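# Sort stickered items into matching-color containers with four arms

## Task

Put every item into the container whose color matches the color of the sticker on that item.

## Robot and tools

Setup: four identical i2rt Big YAM arms (arm1, arm2, arm3, arm4) share one workspace. Each has six revolute joints, a two-finger gripper and a wrist camera (arm1_cam_wrist to arm4_cam_wrist). Four fixed room cameras also watch: cam_room_a1, cam_room_a2, cam_room_b1, cam_room_b2. A loose object may occasionally get nudged by an outside push.

Frames: every pose lives in a single scene frame whose origin is on the floor, with +z up, in metres. Calibrated arm feet (base_link), each facing along its own +x: arm1 at (-0.644, +1.377, +0.914), quat_wxyz (+0.682, +0.007, +0.004, +0.731); arm2 at (-0.655, -0.555, +0.928), (+0.747, +0.002, +0.000, -0.665); arm3 at (+0.651, -1.332, +0.868), (+0.663, -0.004, -0.006, -0.748); arm4 at (+0.648, +0.477, +0.879), (+0.687, +0.001, +0.003, +0.727). The "hand" point sits between the finger pads, roughly 1 cm behind the tips; the fingers point along the hand's +z and open along its y. Reach is about 1.0 m from the joint1 axis. The printed hand position may be off, more so when stretched out.

move: one action for any subset of arms plus an optional "cameras" list. Each arm key (arm1..arm4) takes an object with "joints", "target" (with optional "speed"), or both. Arms you omit receive nothing new but may keep driving toward earlier targets.
- "joints": absolute targets keyed by name. joint1_rad -2.879 to 2.879 (base yaw, positive counter-clockwise from above, 0 = along the foot's facing); joint2_rad 0 to 3.141 (shoulder; 0 = upper arm pointing back, positive lifts it up then forward); joint3_rad 0 to 3.019 (elbow; 0 folded, positive opens); joint4_rad -1.692 to 1.57 (hand pitch, positive tips fingers up); joint5_rad -1.57 to 1.57 (hand sideways, positive toward the arm's right); joint6_rad -2.094 to 2.094 (roll, positive clockwise viewed from behind the hand); gripper_m 0 to 0.093 (fingertip gap in metres). Done tolerances: ±0.045, ±0.14, ±0.09, ±0.055, ±0.03, ±0.035 rad and ±0.003 m.
- "target": one list of seven numbers per arm, [x, y, z, qw, qx, qy, qz], an absolute hand pose in the scene frame (metres, unit quaternion) in the same form as the "hand" result line. The hand travels in a straight line from its current hand_target toward it. When "target" is given, "joints" may contain only gripper_m.
- "speed": peak path speed in m/s, 0.002 to 0.5, default 0.25; rotation is capped at twice that in rad/s. Only valid with "target".
All motions in a call start together; hand paths in one call finish together, paced by the slowest. A path takes 0.5 to 10 s and any action at most 15 s. Each step the controller limits the commanded pose to 100 mm and 20 degrees from the measured one, solving position before orientation; expect the hand to miss by a centimetre or more, to lag, drift, and overshoot speed near full extension. Joint moves can swing the hand in wide arcs. Unknown keys make a call invalid; out-of-range values get it refused, and a refusal cancels your later move, wait and finished_scene calls in that reply.

Results: per-arm joint_positions, Joint velocities ("within noise" when still), joint torques (wrapping at ±28 N m for joints 3 and 4), hand and hand_target, joint_status and hand_status, an on_its_own line for uncommanded behaviour ("held at" shows a target, not a reading), a "pictures" line ordering the images, and a "move" line such as "move: arm1 done; arm2 time_out". Arms under "as last shown" were not commanded and show old values. Status words: off_target (rested short, may still push), time_out (each joint gets a nearby target and keeps pushing; send it its reported position to relax), not_followed / "joint command not followed" / "pose unreachable" (a safety check blocked the targets; the arm may keep trying). Gripper: empty and closed reads 0.000 to 0.003; while gripping a rigid part it reads up to 0.005 below its width (or up to 0.002 above); full force starts about 0.005 under the first-contact reading; release by commanding well above the reading.

wait: seconds 0 to 10, plus optional cameras; returns state and images with nothing new commanded.
zoom_image: camera name and region [x0, y0, x1, y1] in pixels, top-left origin, at most 504 by 504; only cameras present in the latest images.
read_manual: section "licences"; URDF licence text only.
finished_scene: argument scene = the current scene's number; irreversible, and the goal must hold without the robots.

Avoid: knocking anything off the work area or onto the floor; dropping items or releasing them while moving; slams and hard hits; pressing two arms together (including one gripper closing on another's fingers); the self-collision check can be too late and lets grippers, housings and cameras meet. Arms push on after contact and can push hard; sustained pushing, holding loads or long stretches heat motors (MOTOR HOT at 85 °C; at 100 °C an OVER-TEMPERATURE FAULT drops the arm for 30 to 60 s, keys then read limit_stop_at_motor_heat and should be re-sent). The scene keeps running while you think, holding the last command.

Each tool is called after ">>>" by a JSON object that holds its "method" and its "body", one argument or row to a line.

## Session

>>> {"method": "move", "body": {

}}

Scene clock: 0.00 s.
Joint torques (N m): no reading
Motor temperatures (°C): arm1=[22 24 25 23 21 21 21] | arm2=[24 24 24 22 22 20 23] | arm3=[24 24 23 24 24 23 23] | arm4=[23 21 22 22 25 21 24]
Heat: arm1: hottest joint3_rad 25 °C; arm2: hottest joint1_rad 24 °C; arm3: hottest joint1_rad 24 °C; arm4: hottest joint5_rad 25 °C.
Joint velocities: within noise
arm1.joint_positions: joint1_rad=-0.126 joint2_rad=+0.534 joint3_rad=+1.403 joint4_rad=-1.611 joint5_rad=-0.026 joint6_rad=-0.127 gripper_m=+0.09396
arm1.joint_status: not commanded
arm1.hand: x=-0.6307 y=+1.5344 z=+1.4214 quat_wxyz=(-0.298, +0.671, -0.622, -0.272) (m; scene frame)
arm1.hand_target: x=-0.6306 y=+1.5327 z=+1.4326 quat_wxyz=(-0.308, +0.666, -0.618, -0.280) (m; scene frame)
arm1.hand_status: not commanded
arm2.joint_positions: joint1_rad=-0.045 joint2_rad=+0.390 joint3_rad=+1.428 joint4_rad=-1.186 joint5_rad=+0.166 joint6_rad=-0.774 gripper_m=+0.09396
arm2.joint_status: not commanded
arm2.hand: x=-0.6756 y=-0.6916 z=+1.5578 quat_wxyz=(-0.217, -0.319, -0.688, +0.615) (m; scene frame)
arm2.hand_target: x=-0.6760 y=-0.6854 z=+1.5652 quat_wxyz=(-0.221, -0.317, -0.681, +0.622) (m; scene frame)
arm2.hand_status: not commanded
arm3.joint_positions: joint1_rad=+0.075 joint2_rad=+0.276 joint3_rad=+1.523 joint4_rad=-1.599 joint5_rad=-0.185 joint6_rad=-0.597 gripper_m=+0.09396
arm3.joint_status: not commanded
arm3.hand: x=+0.6803 y=-1.3506 z=+1.4452 quat_wxyz=(-0.326, -0.350, -0.735, +0.481) (m; scene frame)
arm3.hand_target: x=+0.6804 y=-1.3484 z=+1.4507 quat_wxyz=(-0.328, -0.347, -0.731, +0.487) (m; scene frame)
arm3.hand_status: not commanded
arm4.joint_positions: joint1_rad=+0.109 joint2_rad=+0.555 joint3_rad=+1.556 joint4_rad=-1.251 joint5_rad=+0.178 joint6_rad=-0.775 gripper_m=+0.09396
arm4.joint_status: not commanded
arm4.hand: x=+0.6522 y=+0.6599 z=+1.5276 quat_wxyz=(-0.572, +0.731, -0.297, -0.221) (m; scene frame)
arm4.hand_target: x=+0.6531 y=+0.6547 z=+1.5360 quat_wxyz=(-0.580, +0.725, -0.296, -0.226) (m; scene frame)
arm4.hand_status: not commanded
pictures: arm1_cam_wrist, arm2_cam_wrist, arm3_cam_wrist, arm4_cam_wrist, cam_room_a1, cam_room_a2, cam_room_b1, cam_room_b2
Images, in order (width x height): arm1_cam_wrist 672x504, arm2_cam_wrist 672x504, arm3_cam_wrist 672x504, arm4_cam_wrist 672x504, cam_room_a1 672x504, cam_room_a2 672x504, cam_room_b1 672x504, cam_room_b2 672x504.

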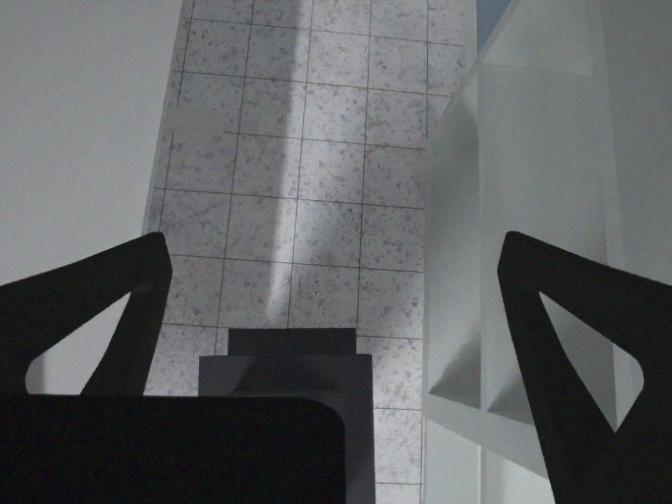

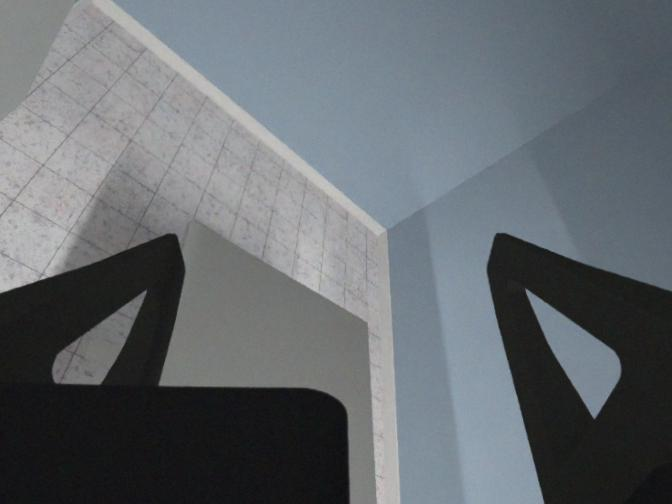

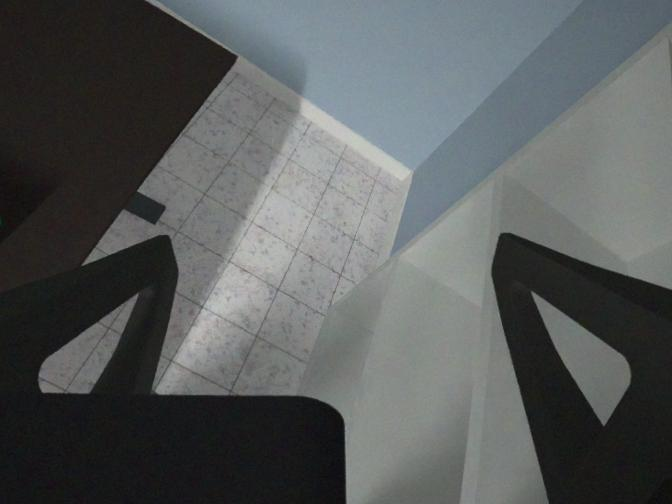

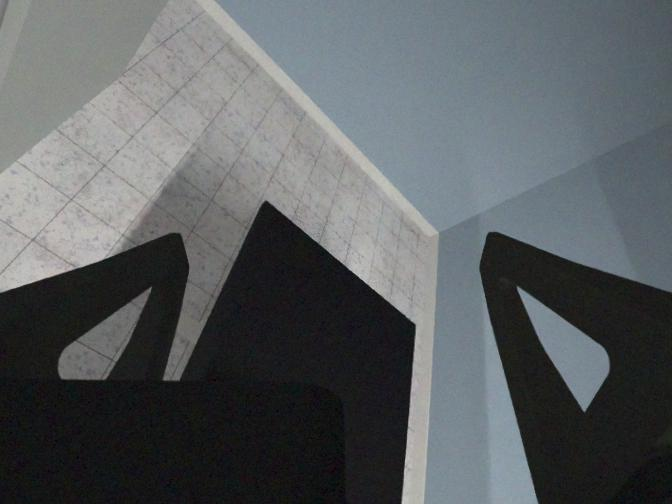

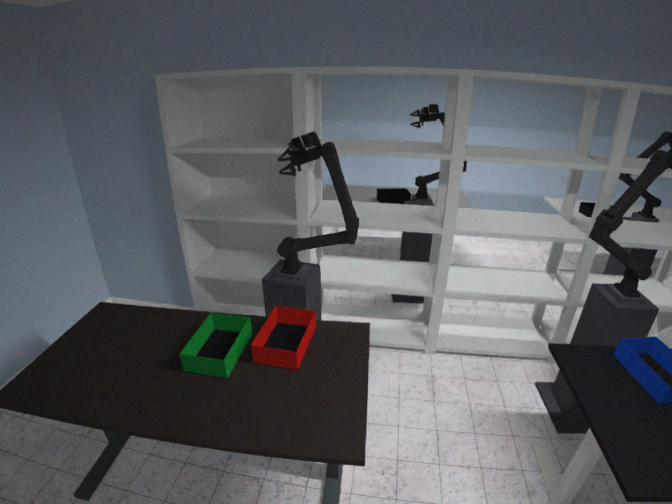

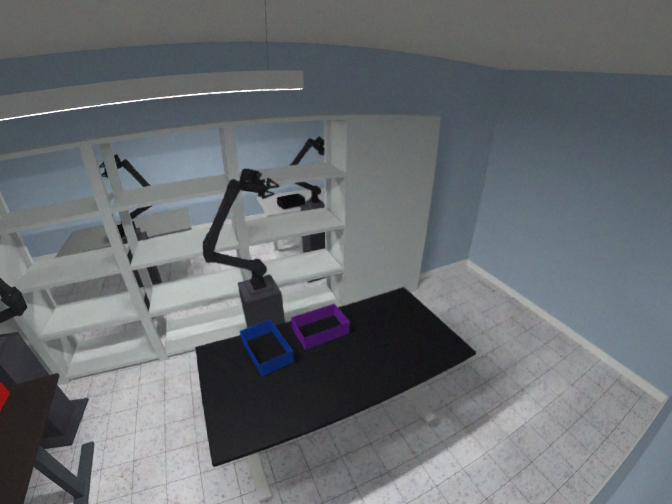

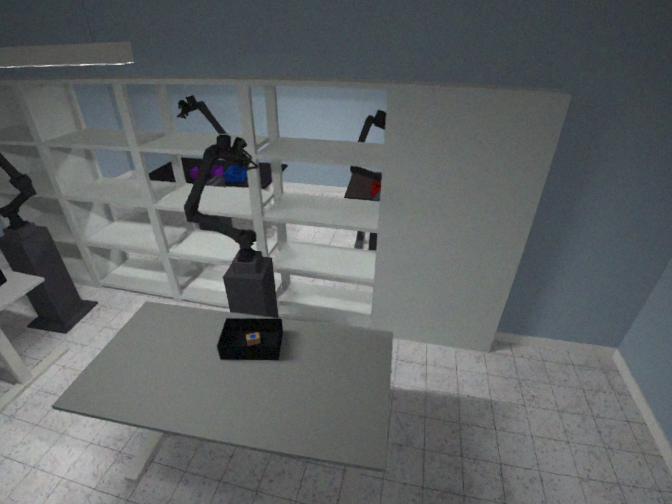

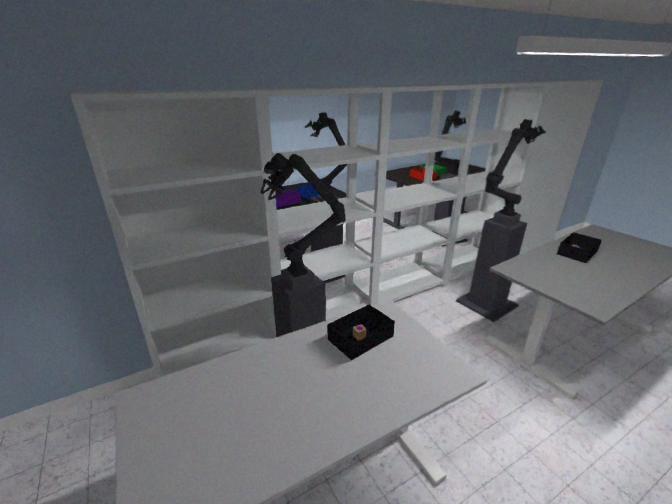

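>>> {"method": "zoom_image", "body": {
  "camera": "cam_room_b1",
  "region": [140, 280, 340, 430]
}}

>>> {"method": "zoom_image", "body": {
  "camera": "cam_room_b2",
  "region": [260, 260, 460, 410]
}}

>>> {"method": "zoom_image", "body": {
  "camera": "cam_room_a1",
  "region": [130, 260, 400, 460]
}}

>>> {"method": "zoom_image", "body": {
  "camera": "cam_room_a2",
  "region": [170, 250, 440, 450]
}}

>>> {"method": "zoom_image", "body": {
  "camera": "cam_room_b2",
  "region": [60, 60, 560, 430]
}}

>>> {"method": "zoom_image", "body": {
  "camera": "cam_room_b1",
  "region": [0, 60, 450, 400]
}}

>>> {"method": "zoom_image", "body": {
  "camera": "cam_room_a1",
  "region": [170, 50, 672, 400]
}}

>>> {"method": "zoom_image", "body": {
  "camera": "cam_room_a2",
  "region": [0, 90, 450, 400]
}}

Scaled by 2.520.

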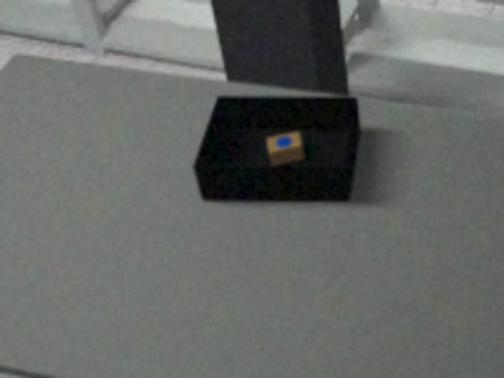

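Scaled by 2.520.

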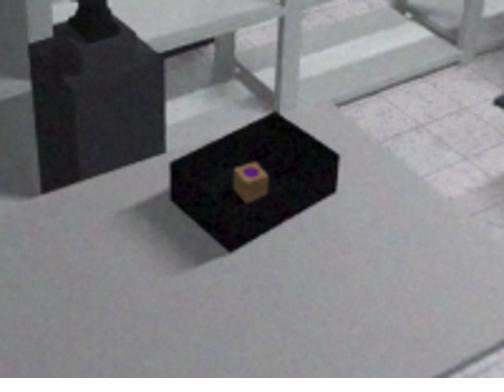

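Scaled by 1.867.

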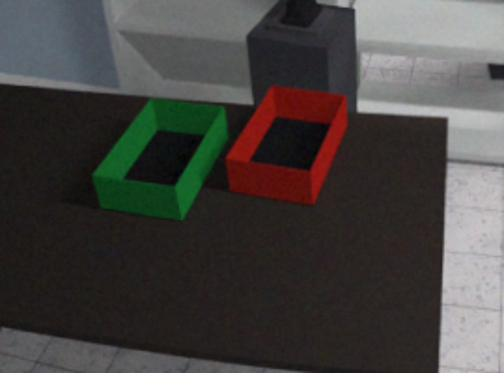

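Scaled by 1.867.

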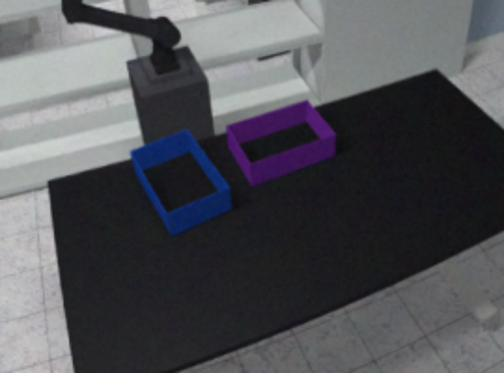

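Scaled by 1.008.

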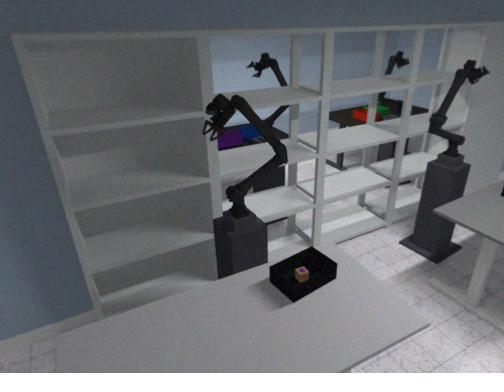

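Scaled by 1.120.

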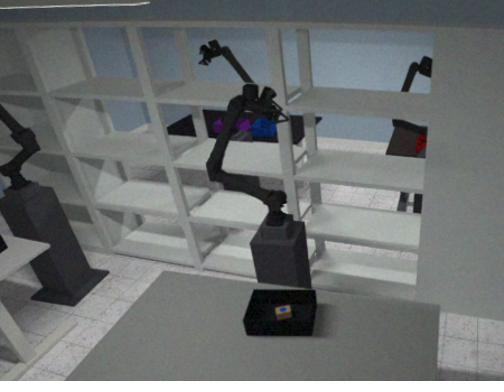

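Scaled by 1.004.

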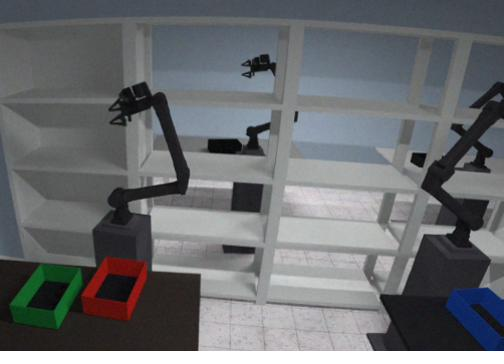

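Scaled by 1.120.

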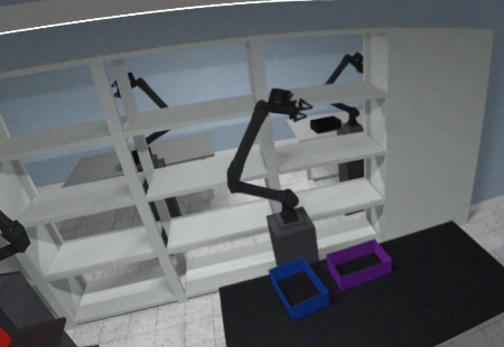

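>>> {"method": "move", "body": {
  "arm1": {"joints": {"joint2_rad": 1.2, "joint3_rad": 1.4, "joint4_rad": -1.57, "joint5_rad": 0, "joint6_rad": 0}},
  "arm2": {"joints": {"joint2_rad": 1.2, "joint3_rad": 1.4, "joint4_rad": -1.57, "joint5_rad": 0, "joint6_rad": 0}},
  "arm3": {"joints": {"joint2_rad": 1.2, "joint3_rad": 1.4, "joint4_rad": -1.57, "joint5_rad": 0, "joint6_rad": 0}},
  "arm4": {"joints": {"joint2_rad": 1.2, "joint3_rad": 1.4, "joint4_rad": -1.57, "joint5_rad": 0, "joint6_rad": 0}}
}}

Scene clock: 76.03 s.
Joint torques (N m): arm1=[-1.9 -7.24 12.22 1.05 0.05 0.12] | arm2=[0.73 -10.23 11.32 0.62 -0.17 0.2] | arm3=[1.26 -9.99 9.28 0.57 0.11 0.03] | arm4=[1.14 -10.52 9.58 -0.13 -0.03 0.19]
Motor temperatures (°C): arm1=[22 24 29 24 21 21 21] | arm2=[24 25 27 23 22 20 23] | arm3=[24 25 24 24 24 23 23] | arm4=[23 22 27 22 24 21 24]
Heat: arm1: hottest joint3_rad 29 °C; arm2: hottest joint3_rad 27 °C; arm3: hottest joint2_rad 25 °C; arm4: hottest joint3_rad 27 °C.
move: arm1 done; arm2 done; arm3 done; arm4 done
Joint velocities: within noise
arm1.joint_positions: joint1_rad=-0.126 joint2_rad=+1.215 joint3_rad=+1.381 joint4_rad=-1.578 joint5_rad=-0.002 joint6_rad=-0.008 gripper_m=+0.09396
arm1.joint_status: all done
arm1.hand: x=-0.6174 y=+1.7450 z=+1.2441 quat_wxyz=(-0.052, +0.687, -0.722, -0.061) (m; scene frame)
arm1.hand_target: x=-0.6168 y=+1.7471 z=+1.2577 quat_wxyz=(-0.068, +0.683, -0.724, -0.075) (m; scene frame)
arm1.hand_status: not commanded
arm2.joint_positions: joint1_rad=-0.045 joint2_rad=+1.202 joint3_rad=+1.399 joint4_rad=-1.557 joint5_rad=+0.003 joint6_rad=-0.015 gripper_m=+0.09396
arm2.joint_status: all done
arm2.hand: x=-0.6300 y=-0.9301 z=+1.2696 quat_wxyz=(-0.075, -0.673, -0.733, +0.072) (m; scene frame)
arm2.hand_target: x=-0.6296 y=-0.9268 z=+1.2701 quat_wxyz=(-0.073, -0.678, -0.728, +0.067) (m; scene frame)
arm2.hand_status: not commanded
arm3.joint_positions: joint1_rad=+0.075 joint2_rad=+1.211 joint3_rad=+1.394 joint4_rad=-1.575 joint5_rad=-0.003 joint6_rad=-0.008 gripper_m=+0.09396
arm3.joint_status: all done
arm3.hand: x=+0.6335 y=-1.6979 z=+1.2090 quat_wxyz=(-0.068, -0.717, -0.691, +0.068) (m; scene frame)
arm3.hand_target: x=+0.6331 y=-1.6977 z=+1.2156 quat_wxyz=(-0.074, -0.719, -0.687, +0.077) (m; scene frame)
arm3.hand_status: not commanded
arm4.joint_positions: joint1_rad=+0.109 joint2_rad=+1.211 joint3_rad=+1.386 joint4_rad=-1.559 joint5_rad=+0.003 joint6_rad=-0.014 gripper_m=+0.09396
arm4.joint_status: all done
arm4.hand: x=+0.5889 y=+0.8473 z=+1.2118 quat_wxyz=(-0.059, +0.764, -0.638, -0.070) (m; scene frame)
arm4.hand_target: x=+0.5888 y=+0.8448 z=+1.2214 quat_wxyz=(-0.062, +0.759, -0.643, -0.077) (m; scene frame)
arm4.hand_status: not commanded
pictures: arm1_cam_wrist, arm2_cam_wrist, arm3_cam_wrist, arm4_cam_wrist, cam_room_a1, cam_room_a2, cam_room_b1, cam_room_b2
Images, in order (width x height): arm1_cam_wrist 672x504, arm2_cam_wrist 672x504, arm3_cam_wrist 672x504, arm4_cam_wrist 672x504, cam_room_a1 672x504, cam_room_a2 672x504, cam_room_b1 672x504, cam_room_b2 672x504.

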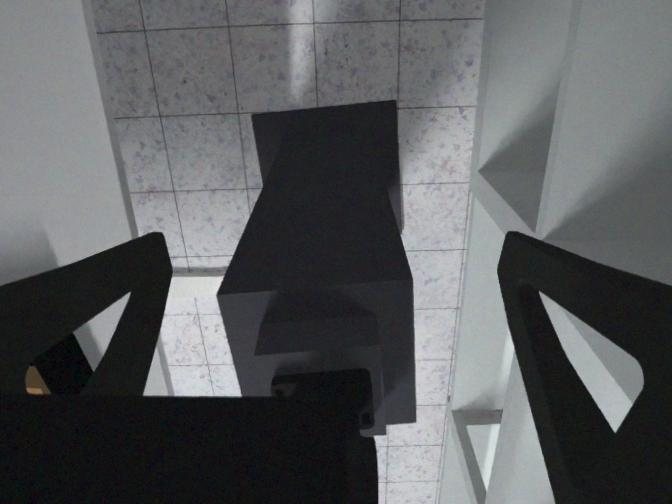

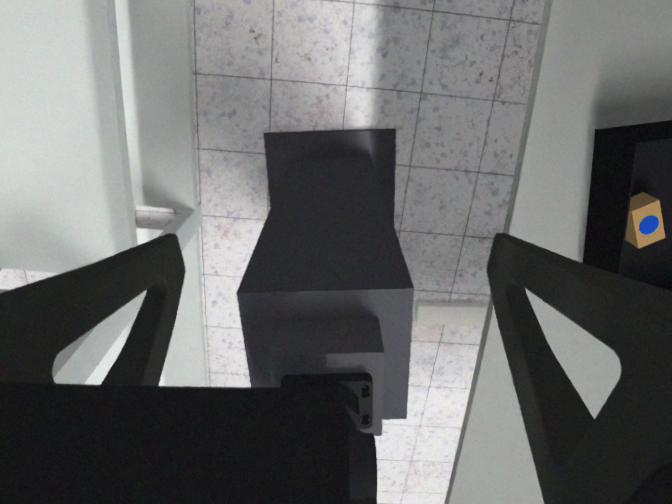

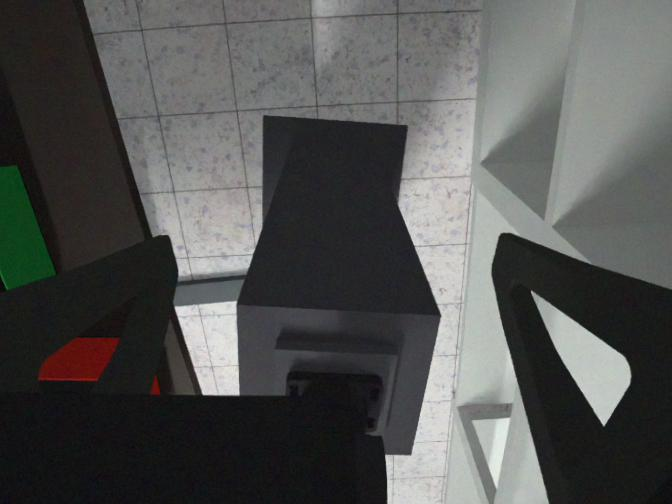

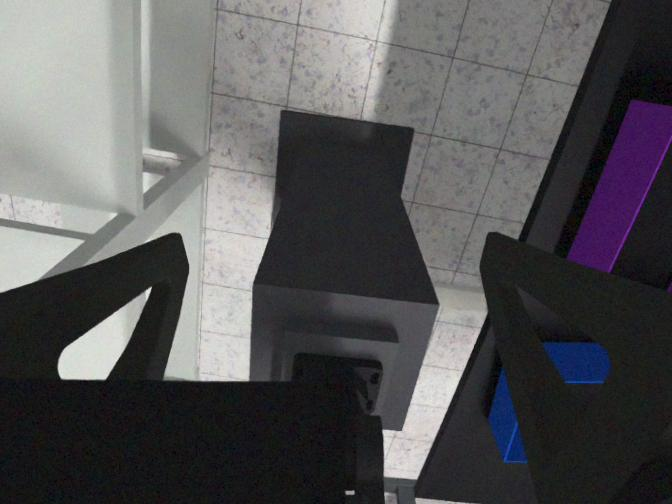

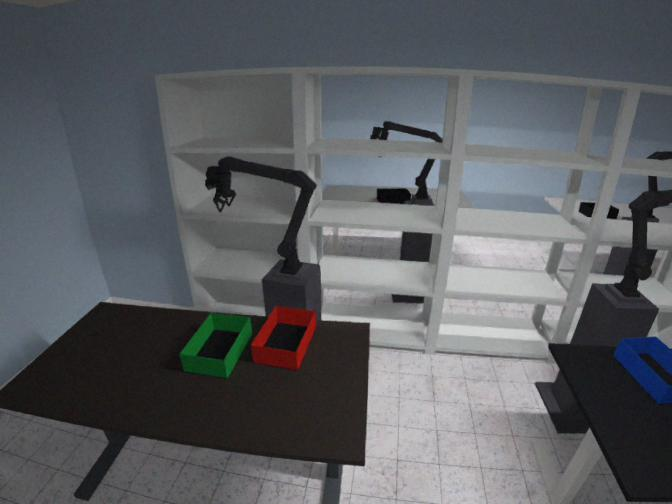

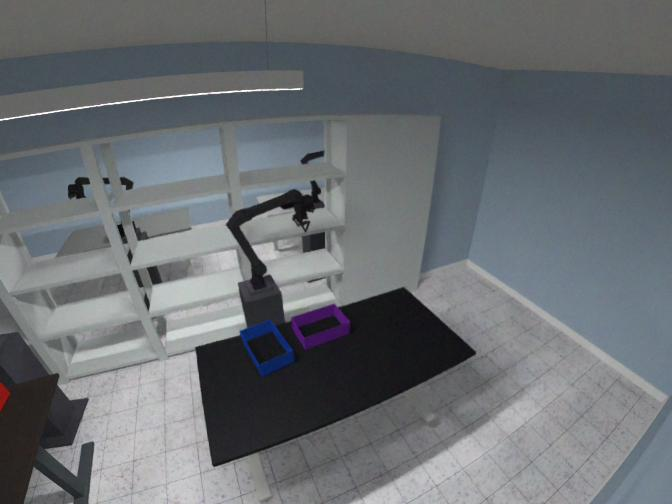

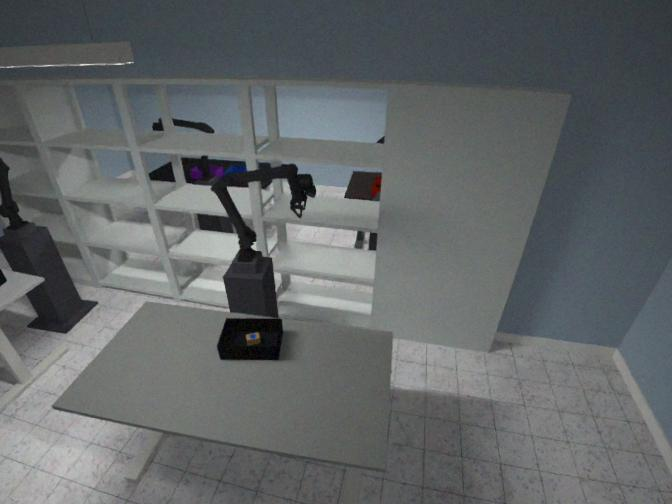

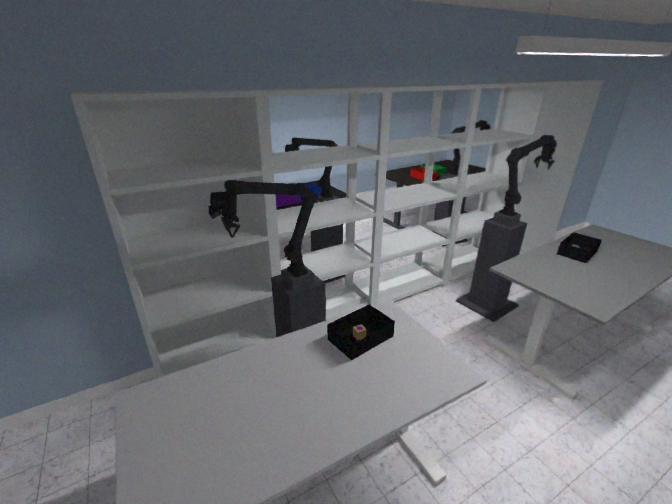

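>>> {"method": "move", "body": {
  "arm1": {"joints": {"joint1_rad": 1.5}},
  "arm2": {"joints": {"joint1_rad": -1.6}},
  "arm3": {"joints": {"joint1_rad": 1.6}},
  "arm4": {"joints": {"joint1_rad": -1.6}}
}}

Scene clock: 88.27 s.
Joint torques (N m): arm1=[-1.44 -6.77 12.22 0.9 0.08 0.08] | arm2=[0.97 -10.23 11.34 0.62 -0.06 0.18] | arm3=[1.49 -10.05 9.26 0.44 0.07 0.01] | arm4=[0.97 -10.58 9.66 -0.1 0.07 0.17]
Motor temperatures (°C): arm1=[22 24 29 23 21 21 21] | arm2=[24 25 29 22 22 20 23] | arm3=[24 25 25 24 24 23 23] | arm4=[23 22 29 22 24 21 24]
Heat: arm1: hottest joint3_rad 29 °C; arm2: hottest joint3_rad 29 °C; arm3: hottest joint2_rad 25 °C; arm4: hottest joint3_rad 29 °C.
move: arm1 done; arm2 done; arm3 done; arm4 done
Joint velocities: within noise
arm1.joint_positions: joint1_rad=+1.500 joint2_rad=+1.215 joint3_rad=+1.381 joint4_rad=-1.577 joint5_rad=-0.002 joint6_rad=-0.006 gripper_m=+0.09398
arm1.joint_status: all done
arm1.hand: x=-1.0079 y=+1.3774 z=+1.2493 quat_wxyz=(-0.001, +0.996, +0.002, -0.087) (m; scene frame)
arm1.hand_target: x=-1.0097 y=+1.3776 z=+1.2629 quat_wxyz=(-0.001, +0.994, -0.001, -0.108) (m; scene frame)
arm1.hand_status: not commanded
arm2.joint_positions: joint1_rad=-1.602 joint2_rad=+1.202 joint3_rad=+1.399 joint4_rad=-1.557 joint5_rad=+0.001 joint6_rad=-0.012 gripper_m=+0.09398
arm2.joint_status: all done
arm2.hand: x=-1.0290 y=-0.5878 z=+1.2699 quat_wxyz=(-0.002, -0.993, -0.049, +0.104) (m; scene frame)
arm2.hand_target: x=-1.0256 y=-0.5884 z=+1.2704 quat_wxyz=(-0.003, -0.994, -0.044, +0.099) (m; scene frame)
arm2.hand_status: not commanded
arm3.joint_positions: joint1_rad=+1.596 joint2_rad=+1.211 joint3_rad=+1.394 joint4_rad=-1.574 joint5_rad=-0.001 joint6_rad=-0.006 gripper_m=+0.09398
arm3.joint_status: all done
arm3.hand: x=+1.0203 y=-1.3627 z=+1.2049 quat_wxyz=(-0.091, -0.044, -0.995, +0.011) (m; scene frame)
arm3.hand_target: x=+1.0203 y=-1.3612 z=+1.2115 quat_wxyz=(-0.101, -0.045, -0.994, +0.011) (m; scene frame)
arm3.hand_status: not commanded
arm4.joint_positions: joint1_rad=-1.601 joint2_rad=+1.211 joint3_rad=+1.386 joint4_rad=-1.559 joint5_rad=+0.001 joint6_rad=-0.012 gripper_m=+0.09398
arm4.joint_status: all done
arm4.hand: x=+1.0231 y=+0.4878 z=+1.2110 quat_wxyz=(-0.091, +0.019, -0.996, +0.001) (m; scene frame)
arm4.hand_target: x=+1.0207 y=+0.4883 z=+1.2206 quat_wxyz=(-0.098, +0.014, -0.995, +0.000) (m; scene frame)
arm4.hand_status: not commanded
pictures: arm1_cam_wrist, arm2_cam_wrist, arm3_cam_wrist, arm4_cam_wrist, cam_room_a1, cam_room_a2, cam_room_b1, cam_room_b2
Images, in order (width x height): arm1_cam_wrist 672x504, arm2_cam_wrist 672x504, arm3_cam_wrist 672x504, arm4_cam_wrist 672x504, cam_room_a1 672x504, cam_room_a2 672x504, cam_room_b1 672x504, cam_room_b2 672x504.

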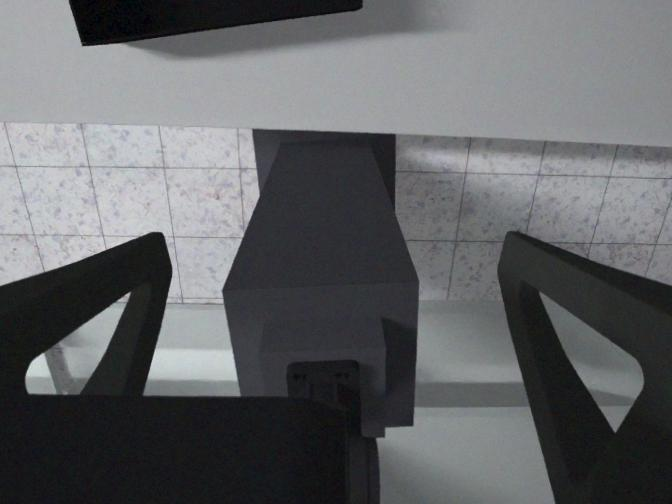

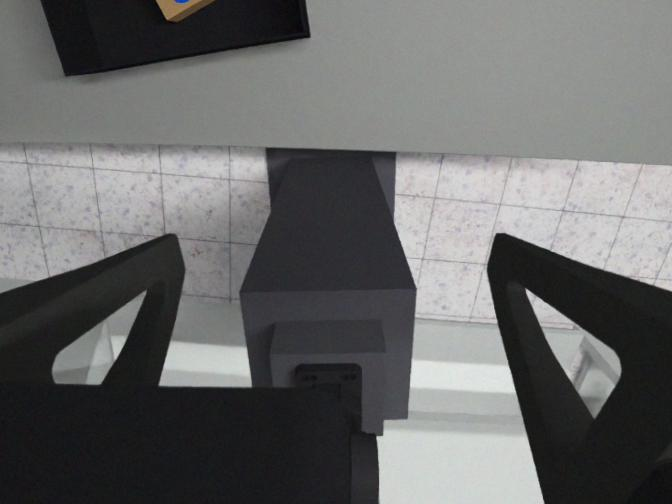

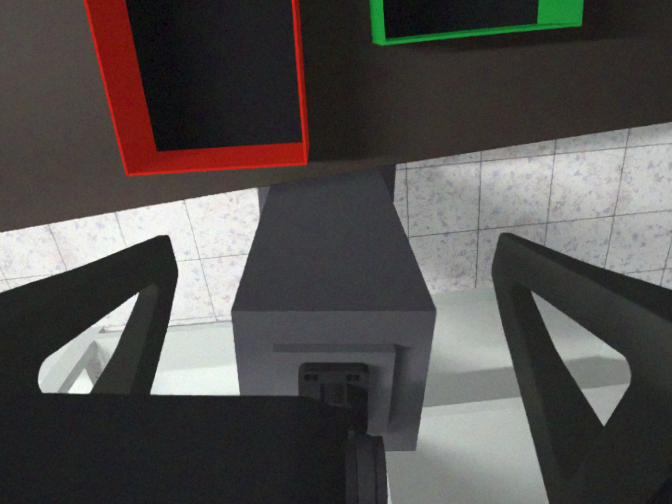

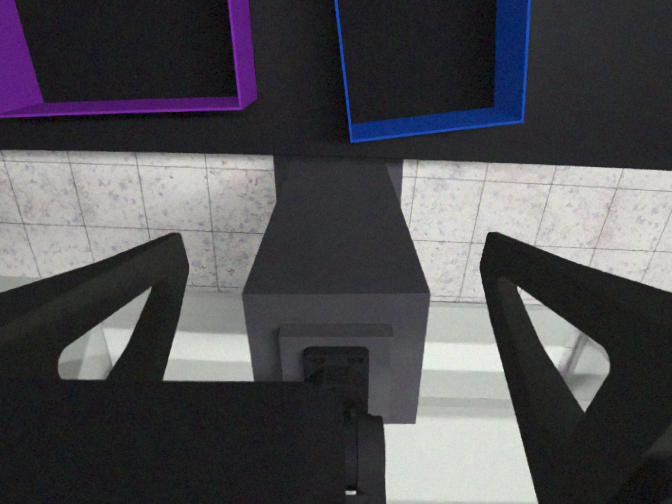

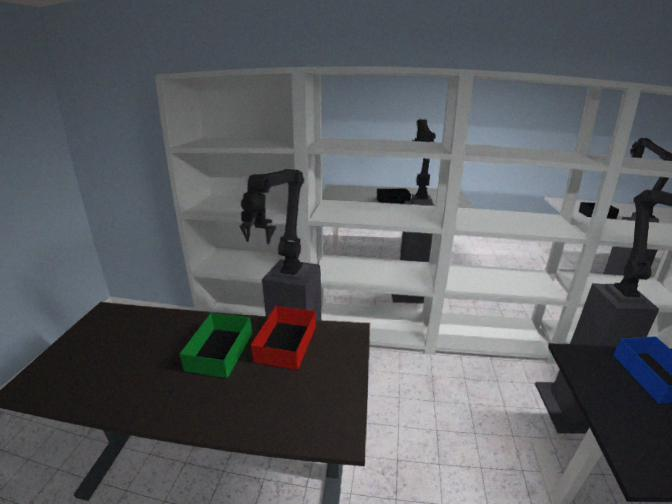

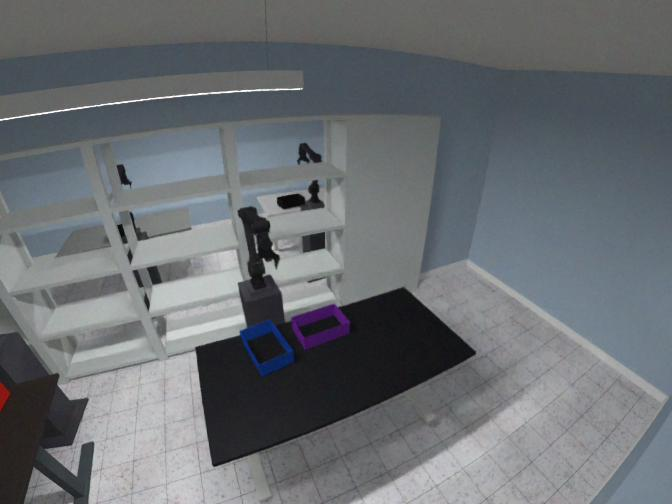

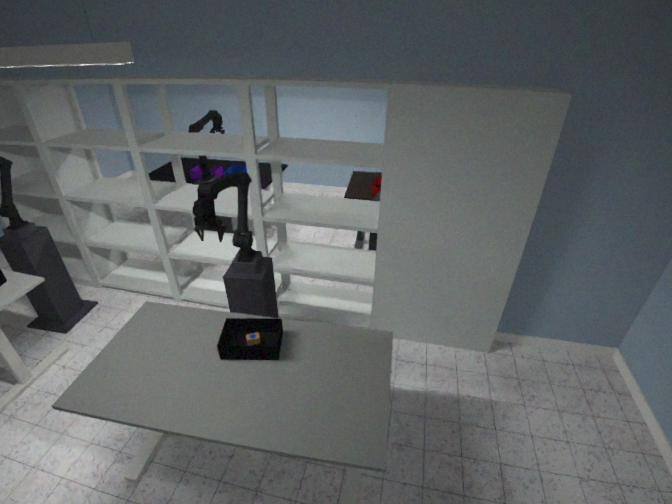

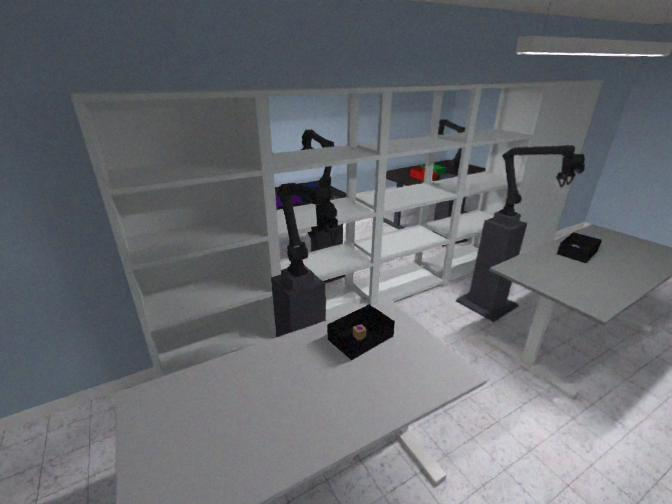

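>>> {"method": "move", "body": {
  "arm1": {"joints": {"joint4_rad": -0.9}},
  "arm2": {"joints": {"joint4_rad": -0.9}},
  "arm3": {"joints": {"joint4_rad": -0.9}},
  "arm4": {"joints": {"joint4_rad": -0.9}},
  "cameras": ["arm1_cam_wrist", "arm2_cam_wrist", "arm3_cam_wrist", "arm4_cam_wrist"]
}}

Scene clock: 97.13 s.
Joint torques (N m): arm1=[-1.2 -8.35 13.29 2.41 0.1 0.06] | arm2=[0.97 -11.34 12.36 3.02 -0.06 0.18] | arm3=[1.44 -11.28 10.11 2.13 0.07 0.02] | arm4=[0.67 -11.93 10.59 1.85 0.05 0.15]
Motor temperatures (°C): arm1=[22 24 30 23 21 21 21] | arm2=[24 25 29 22 22 20 23] | arm3=[24 25 26 24 24 23 23] | arm4=[23 22 30 22 24 21 24]
Heat: arm1: hottest joint3_rad 30 °C; arm2: hottest joint3_rad 29 °C; arm3: hottest joint3_rad 26 °C; arm4: hottest joint3_rad 30 °C.
move: arm1 done; arm2 done; arm3 done; arm4 done
Joint velocities: within noise
arm1.joint_positions: joint1_rad=+1.500 joint2_rad=+1.215 joint3_rad=+1.381 joint4_rad=-0.922 joint5_rad=-0.002 joint6_rad=-0.006 gripper_m=+0.09398
arm1.joint_status: all done
arm1.hand: x=-1.1467 y=+1.3775 z=+1.3255 quat_wxyz=(-0.002, +0.915, +0.003, -0.403) (m; scene frame)
arm1.hand_target: x=-1.1474 y=+1.3777 z=+1.3474 quat_wxyz=(-0.002, +0.903, +0.000, -0.429) (m; scene frame)
arm1.hand_status: not commanded
arm2.joint_positions: joint1_rad=-1.602 joint2_rad=+1.202 joint3_rad=+1.399 joint4_rad=-0.919 joint5_rad=+0.001 joint6_rad=-0.012 gripper_m=+0.09398
arm2.joint_status: all done
arm2.hand: x=-1.1619 y=-0.5994 z=+1.3476 quat_wxyz=(-0.013, -0.911, -0.045, +0.411) (m; scene frame)
arm2.hand_target: x=-1.1643 y=-0.6009 z=+1.3526 quat_wxyz=(-0.017, -0.906, -0.040, +0.421) (m; scene frame)
arm2.hand_status: not commanded
arm3.joint_positions: joint1_rad=+1.596 joint2_rad=+1.211 joint3_rad=+1.394 joint4_rad=-0.917 joint5_rad=-0.001 joint6_rad=-0.006 gripper_m=+0.09398
arm3.joint_status: all done
arm3.hand: x=+1.1583 y=-1.3749 z=+1.2824 quat_wxyz=(-0.407, -0.038, -0.912, +0.027) (m; scene frame)
arm3.hand_target: x=+1.1587 y=-1.3728 z=+1.2942 quat_wxyz=(-0.422, -0.038, -0.905, +0.025) (m; scene frame)
arm3.hand_status: not commanded
arm4.joint_positions: joint1_rad=-1.601 joint2_rad=+1.211 joint3_rad=+1.386 joint4_rad=-0.918 joint5_rad=+0.001 joint6_rad=-0.012 gripper_m=+0.09398
arm4.joint_status: all done
arm4.hand: x=+1.1590 y=+0.4917 z=+1.2855 quat_wxyz=(-0.400, +0.018, -0.916, -0.001) (m; scene frame)
arm4.hand_target: x=+1.1600 y=+0.4924 z=+1.3022 quat_wxyz=(-0.419, +0.013, -0.908, -0.004) (m; scene frame)
arm4.hand_status: not commanded
pictures: arm1_cam_wrist, arm2_cam_wrist, arm3_cam_wrist, arm4_cam_wrist
Images, in order (width x height): arm1_cam_wrist 672x504, arm2_cam_wrist 672x504, arm3_cam_wrist 672x504, arm4_cam_wrist 672x504.

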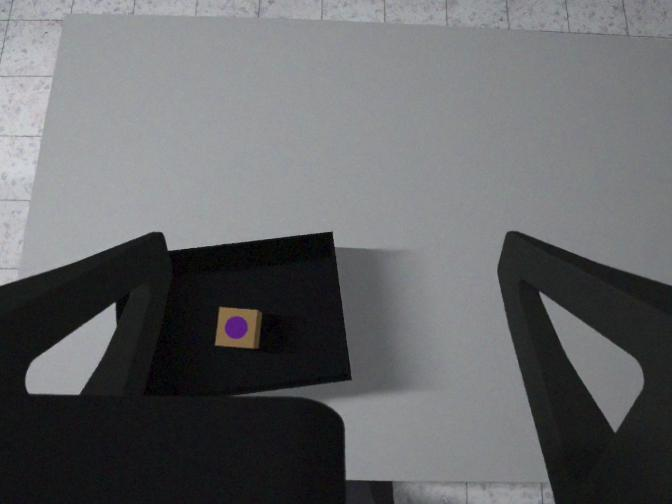

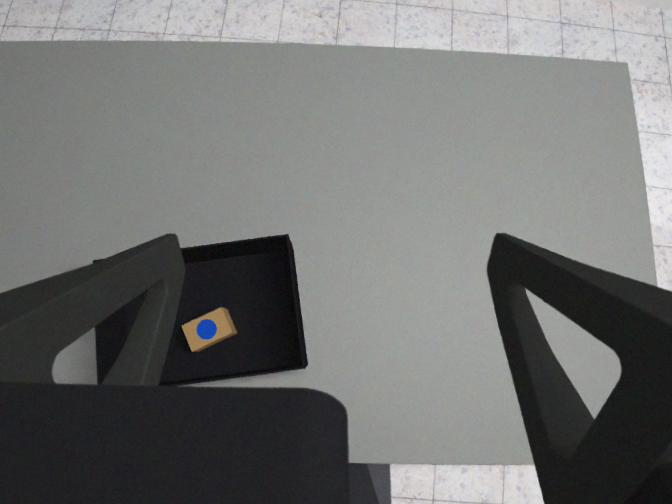

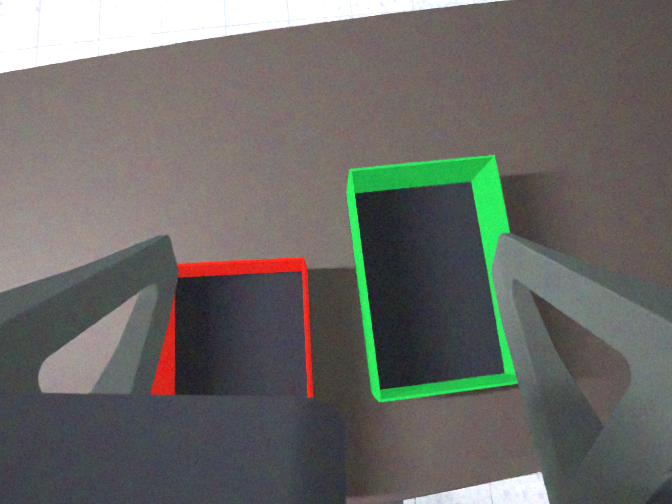

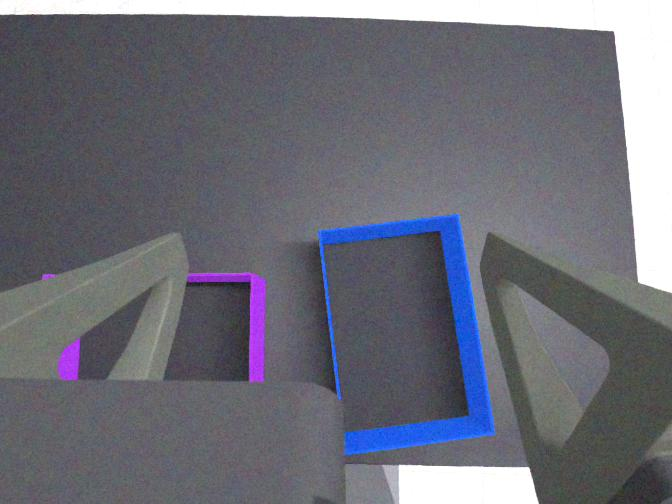

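>>> {"method": "zoom_image", "body": {
  "camera": "arm1_cam_wrist",
  "region": [100, 200, 380, 410]
}}

>>> {"method": "zoom_image", "body": {
  "camera": "arm2_cam_wrist",
  "region": [80, 200, 360, 410]
}}

>>> {"method": "zoom_image", "body": {
  "camera": "arm1_cam_wrist",
  "region": [480, 200, 672, 344]
}}

Scaled by 1.800.

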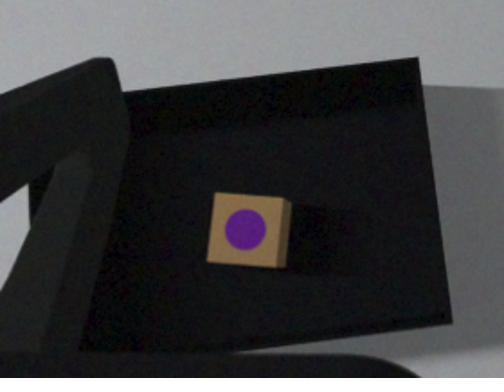

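Scaled by 1.800.

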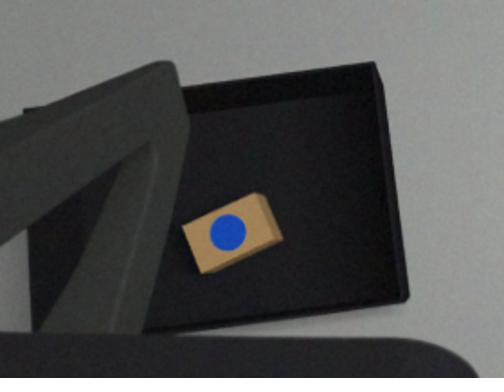

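Scaled by 2.625.

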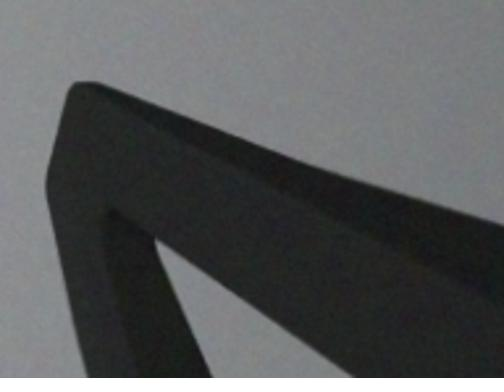

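>>> {"method": "move", "body": {
  "arm1": {"target": [-1.1467, 1.3775, 1.1255, -0.002, 0.915, 0.003, -0.403]},
  "cameras": ["arm1_cam_wrist"]
}}

>>> {"method": "zoom_image", "body": {
  "camera": "arm1_cam_wrist",
  "region": [80, 200, 380, 425]
}}

>>> {"method": "move", "body": {
  "arm1": {"target": [-1.1467, 1.1775, 1.1255, -0.002, 0.915, 0.003, -0.403]},
  "cameras": ["arm1_cam_wrist"]
}}

>>> {"method": "zoom_image", "body": {
  "camera": "arm1_cam_wrist",
  "region": [80, 200, 500, 425]
}}

Scene clock: 127.17 s.
Joint torques (N m): arm1=[-1.55 -7.41 12.11 2.39 0.04 0.05] | arm2=[0.91 -11.4 12.36 3.03 -0.06 0.18] | arm3=[1.38 -11.28 10.09 2.13 0.07 0.01] | arm4=[0.67 -11.69 10.45 1.77 0.06 0.15]
Motor temperatures (°C): arm1=[22 24 31 24 21 21 21] | arm2=[24 25 32 23 22 20 23] | arm3=[24 25 27 24 24 23 23] | arm4=[23 23 33 22 24 21 24]
Heat: arm1: hottest joint3_rad 31 °C; arm2: hottest joint3_rad 32 °C; arm3: hottest joint3_rad 27 °C; arm4: hottest joint3_rad 33 °C.
move: arm1 off_target
Joint velocities: within noise
arm1.joint_positions: joint1_rad=+1.500 joint2_rad=+1.265 joint3_rad=+0.876 joint4_rad=-0.404 joint5_rad=-0.002 joint6_rad=-0.006 gripper_m=+0.09398
arm1.joint_status: not commanded
arm1.hand: x=-1.1392 y=+1.3780 z=+1.1136 quat_wxyz=(-0.002, +0.922, +0.003, -0.386) (m; scene frame)
arm1.hand_target: x=-1.1464 y=+1.3775 z=+1.1256 quat_wxyz=(-0.002, +0.915, +0.003, -0.403) (m; scene frame)
arm1.hand_status: off_target (0.014 m and 2.1 deg from the pose sent, 0.200 m and 0.1 deg at the start)
arm2.joint_positions: joint1_rad=-1.602 joint2_rad=+1.202 joint3_rad=+1.399 joint4_rad=-0.918 joint5_rad=+0.001 joint6_rad=-0.012 gripper_m=+0.09398
arm2.joint_status: not commanded
arm2.hand: x=-1.1620 y=-0.5994 z=+1.3476 quat_wxyz=(-0.013, -0.910, -0.045, +0.411) (m; scene frame)
arm2.hand_target: x=-1.1644 y=-0.6009 z=+1.3526 quat_wxyz=(-0.017, -0.906, -0.040, +0.421) (m; scene frame)
arm2.hand_status: not commanded
arm3, arm4: as last shown
arm4.hand: x=+1.1591 y=+0.4917 z=+1.2856 quat_wxyz=(-0.400, +0.018, -0.916, -0.001) (m; scene frame)
arm4.hand_target: x=+1.1601 y=+0.4924 z=+1.3023 quat_wxyz=(-0.420, +0.013, -0.908, -0.004) (m; scene frame)
pictures: arm1_cam_wrist
Images, in order (width x height): arm1_cam_wrist 672x504.

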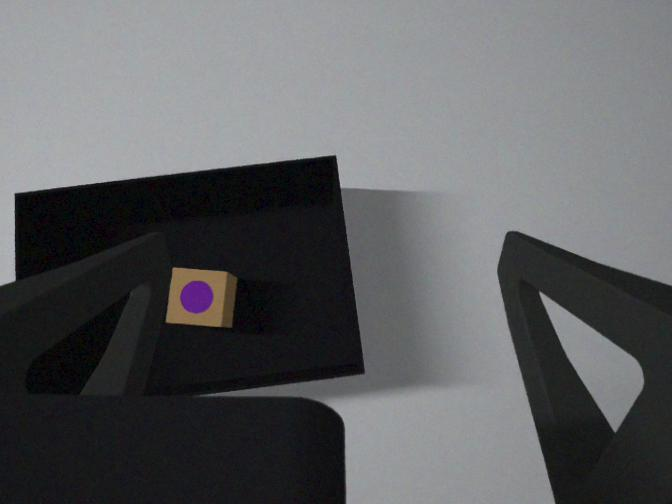

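Scaled by 1.680.

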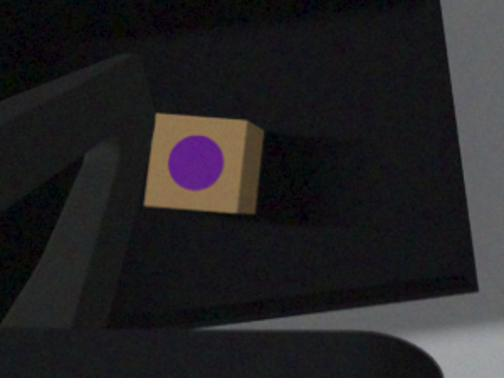

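Scene clock: 128.77 s.
Joint torques (N m): arm1=[-2.08 -7.94 16.23 1.13 0.26 0.11] | arm2=[0.91 -11.4 12.36 3.08 -0.05 0.18] | arm3=[1.44 -11.22 10.1 2.11 0.06 0.02] | arm4=[0.97 -11.99 10.59 1.72 0.04 0.17]
Motor temperatures (°C): arm1=[22 24 31 24 21 21 21] | arm2=[24 25 32 23 22 20 23] | arm3=[24 25 27 24 24 23 23] | arm4=[23 23 33 22 24 21 24]
Heat: arm1: hottest joint3_rad 31 °C; arm2: hottest joint3_rad 32 °C; arm3: hottest joint3_rad 27 °C; arm4: hottest joint3_rad 33 °C.
move: arm1 off_target
Joint velocities: within noise
arm1.joint_positions: joint1_rad=+1.990 joint2_rad=+1.383 joint3_rad=+0.962 joint4_rad=-0.433 joint5_rad=+0.342 joint6_rad=+0.331 gripper_m=+0.09398
arm1.joint_status: not commanded
arm1.hand: x=-1.1285 y=+1.1835 z=+1.1020 quat_wxyz=(-0.010, +0.922, +0.013, -0.387) (m; scene frame)
arm1.hand_target: x=-1.1452 y=+1.1781 z=+1.1257 quat_wxyz=(-0.002, +0.915, +0.003, -0.403) (m; scene frame)
arm1.hand_status: off_target (0.030 m and 2.4 deg from the pose sent, 0.201 m and 2.1 deg at the start)
arm2, arm3, arm4: as last shown
pictures: arm1_cam_wrist
Images, in order (width x height): arm1_cam_wrist 672x504.

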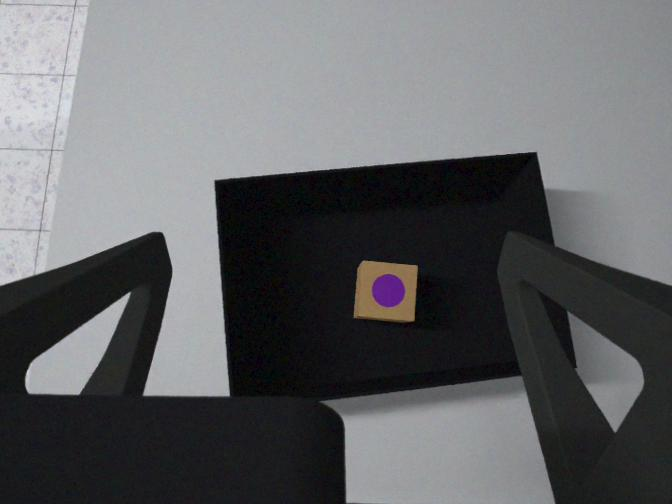

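Scaled by 1.200.

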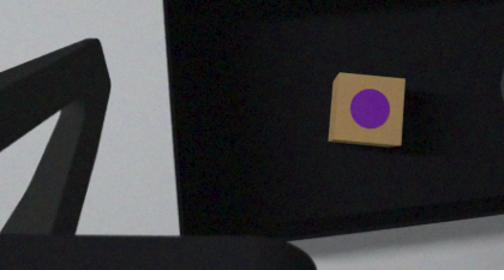

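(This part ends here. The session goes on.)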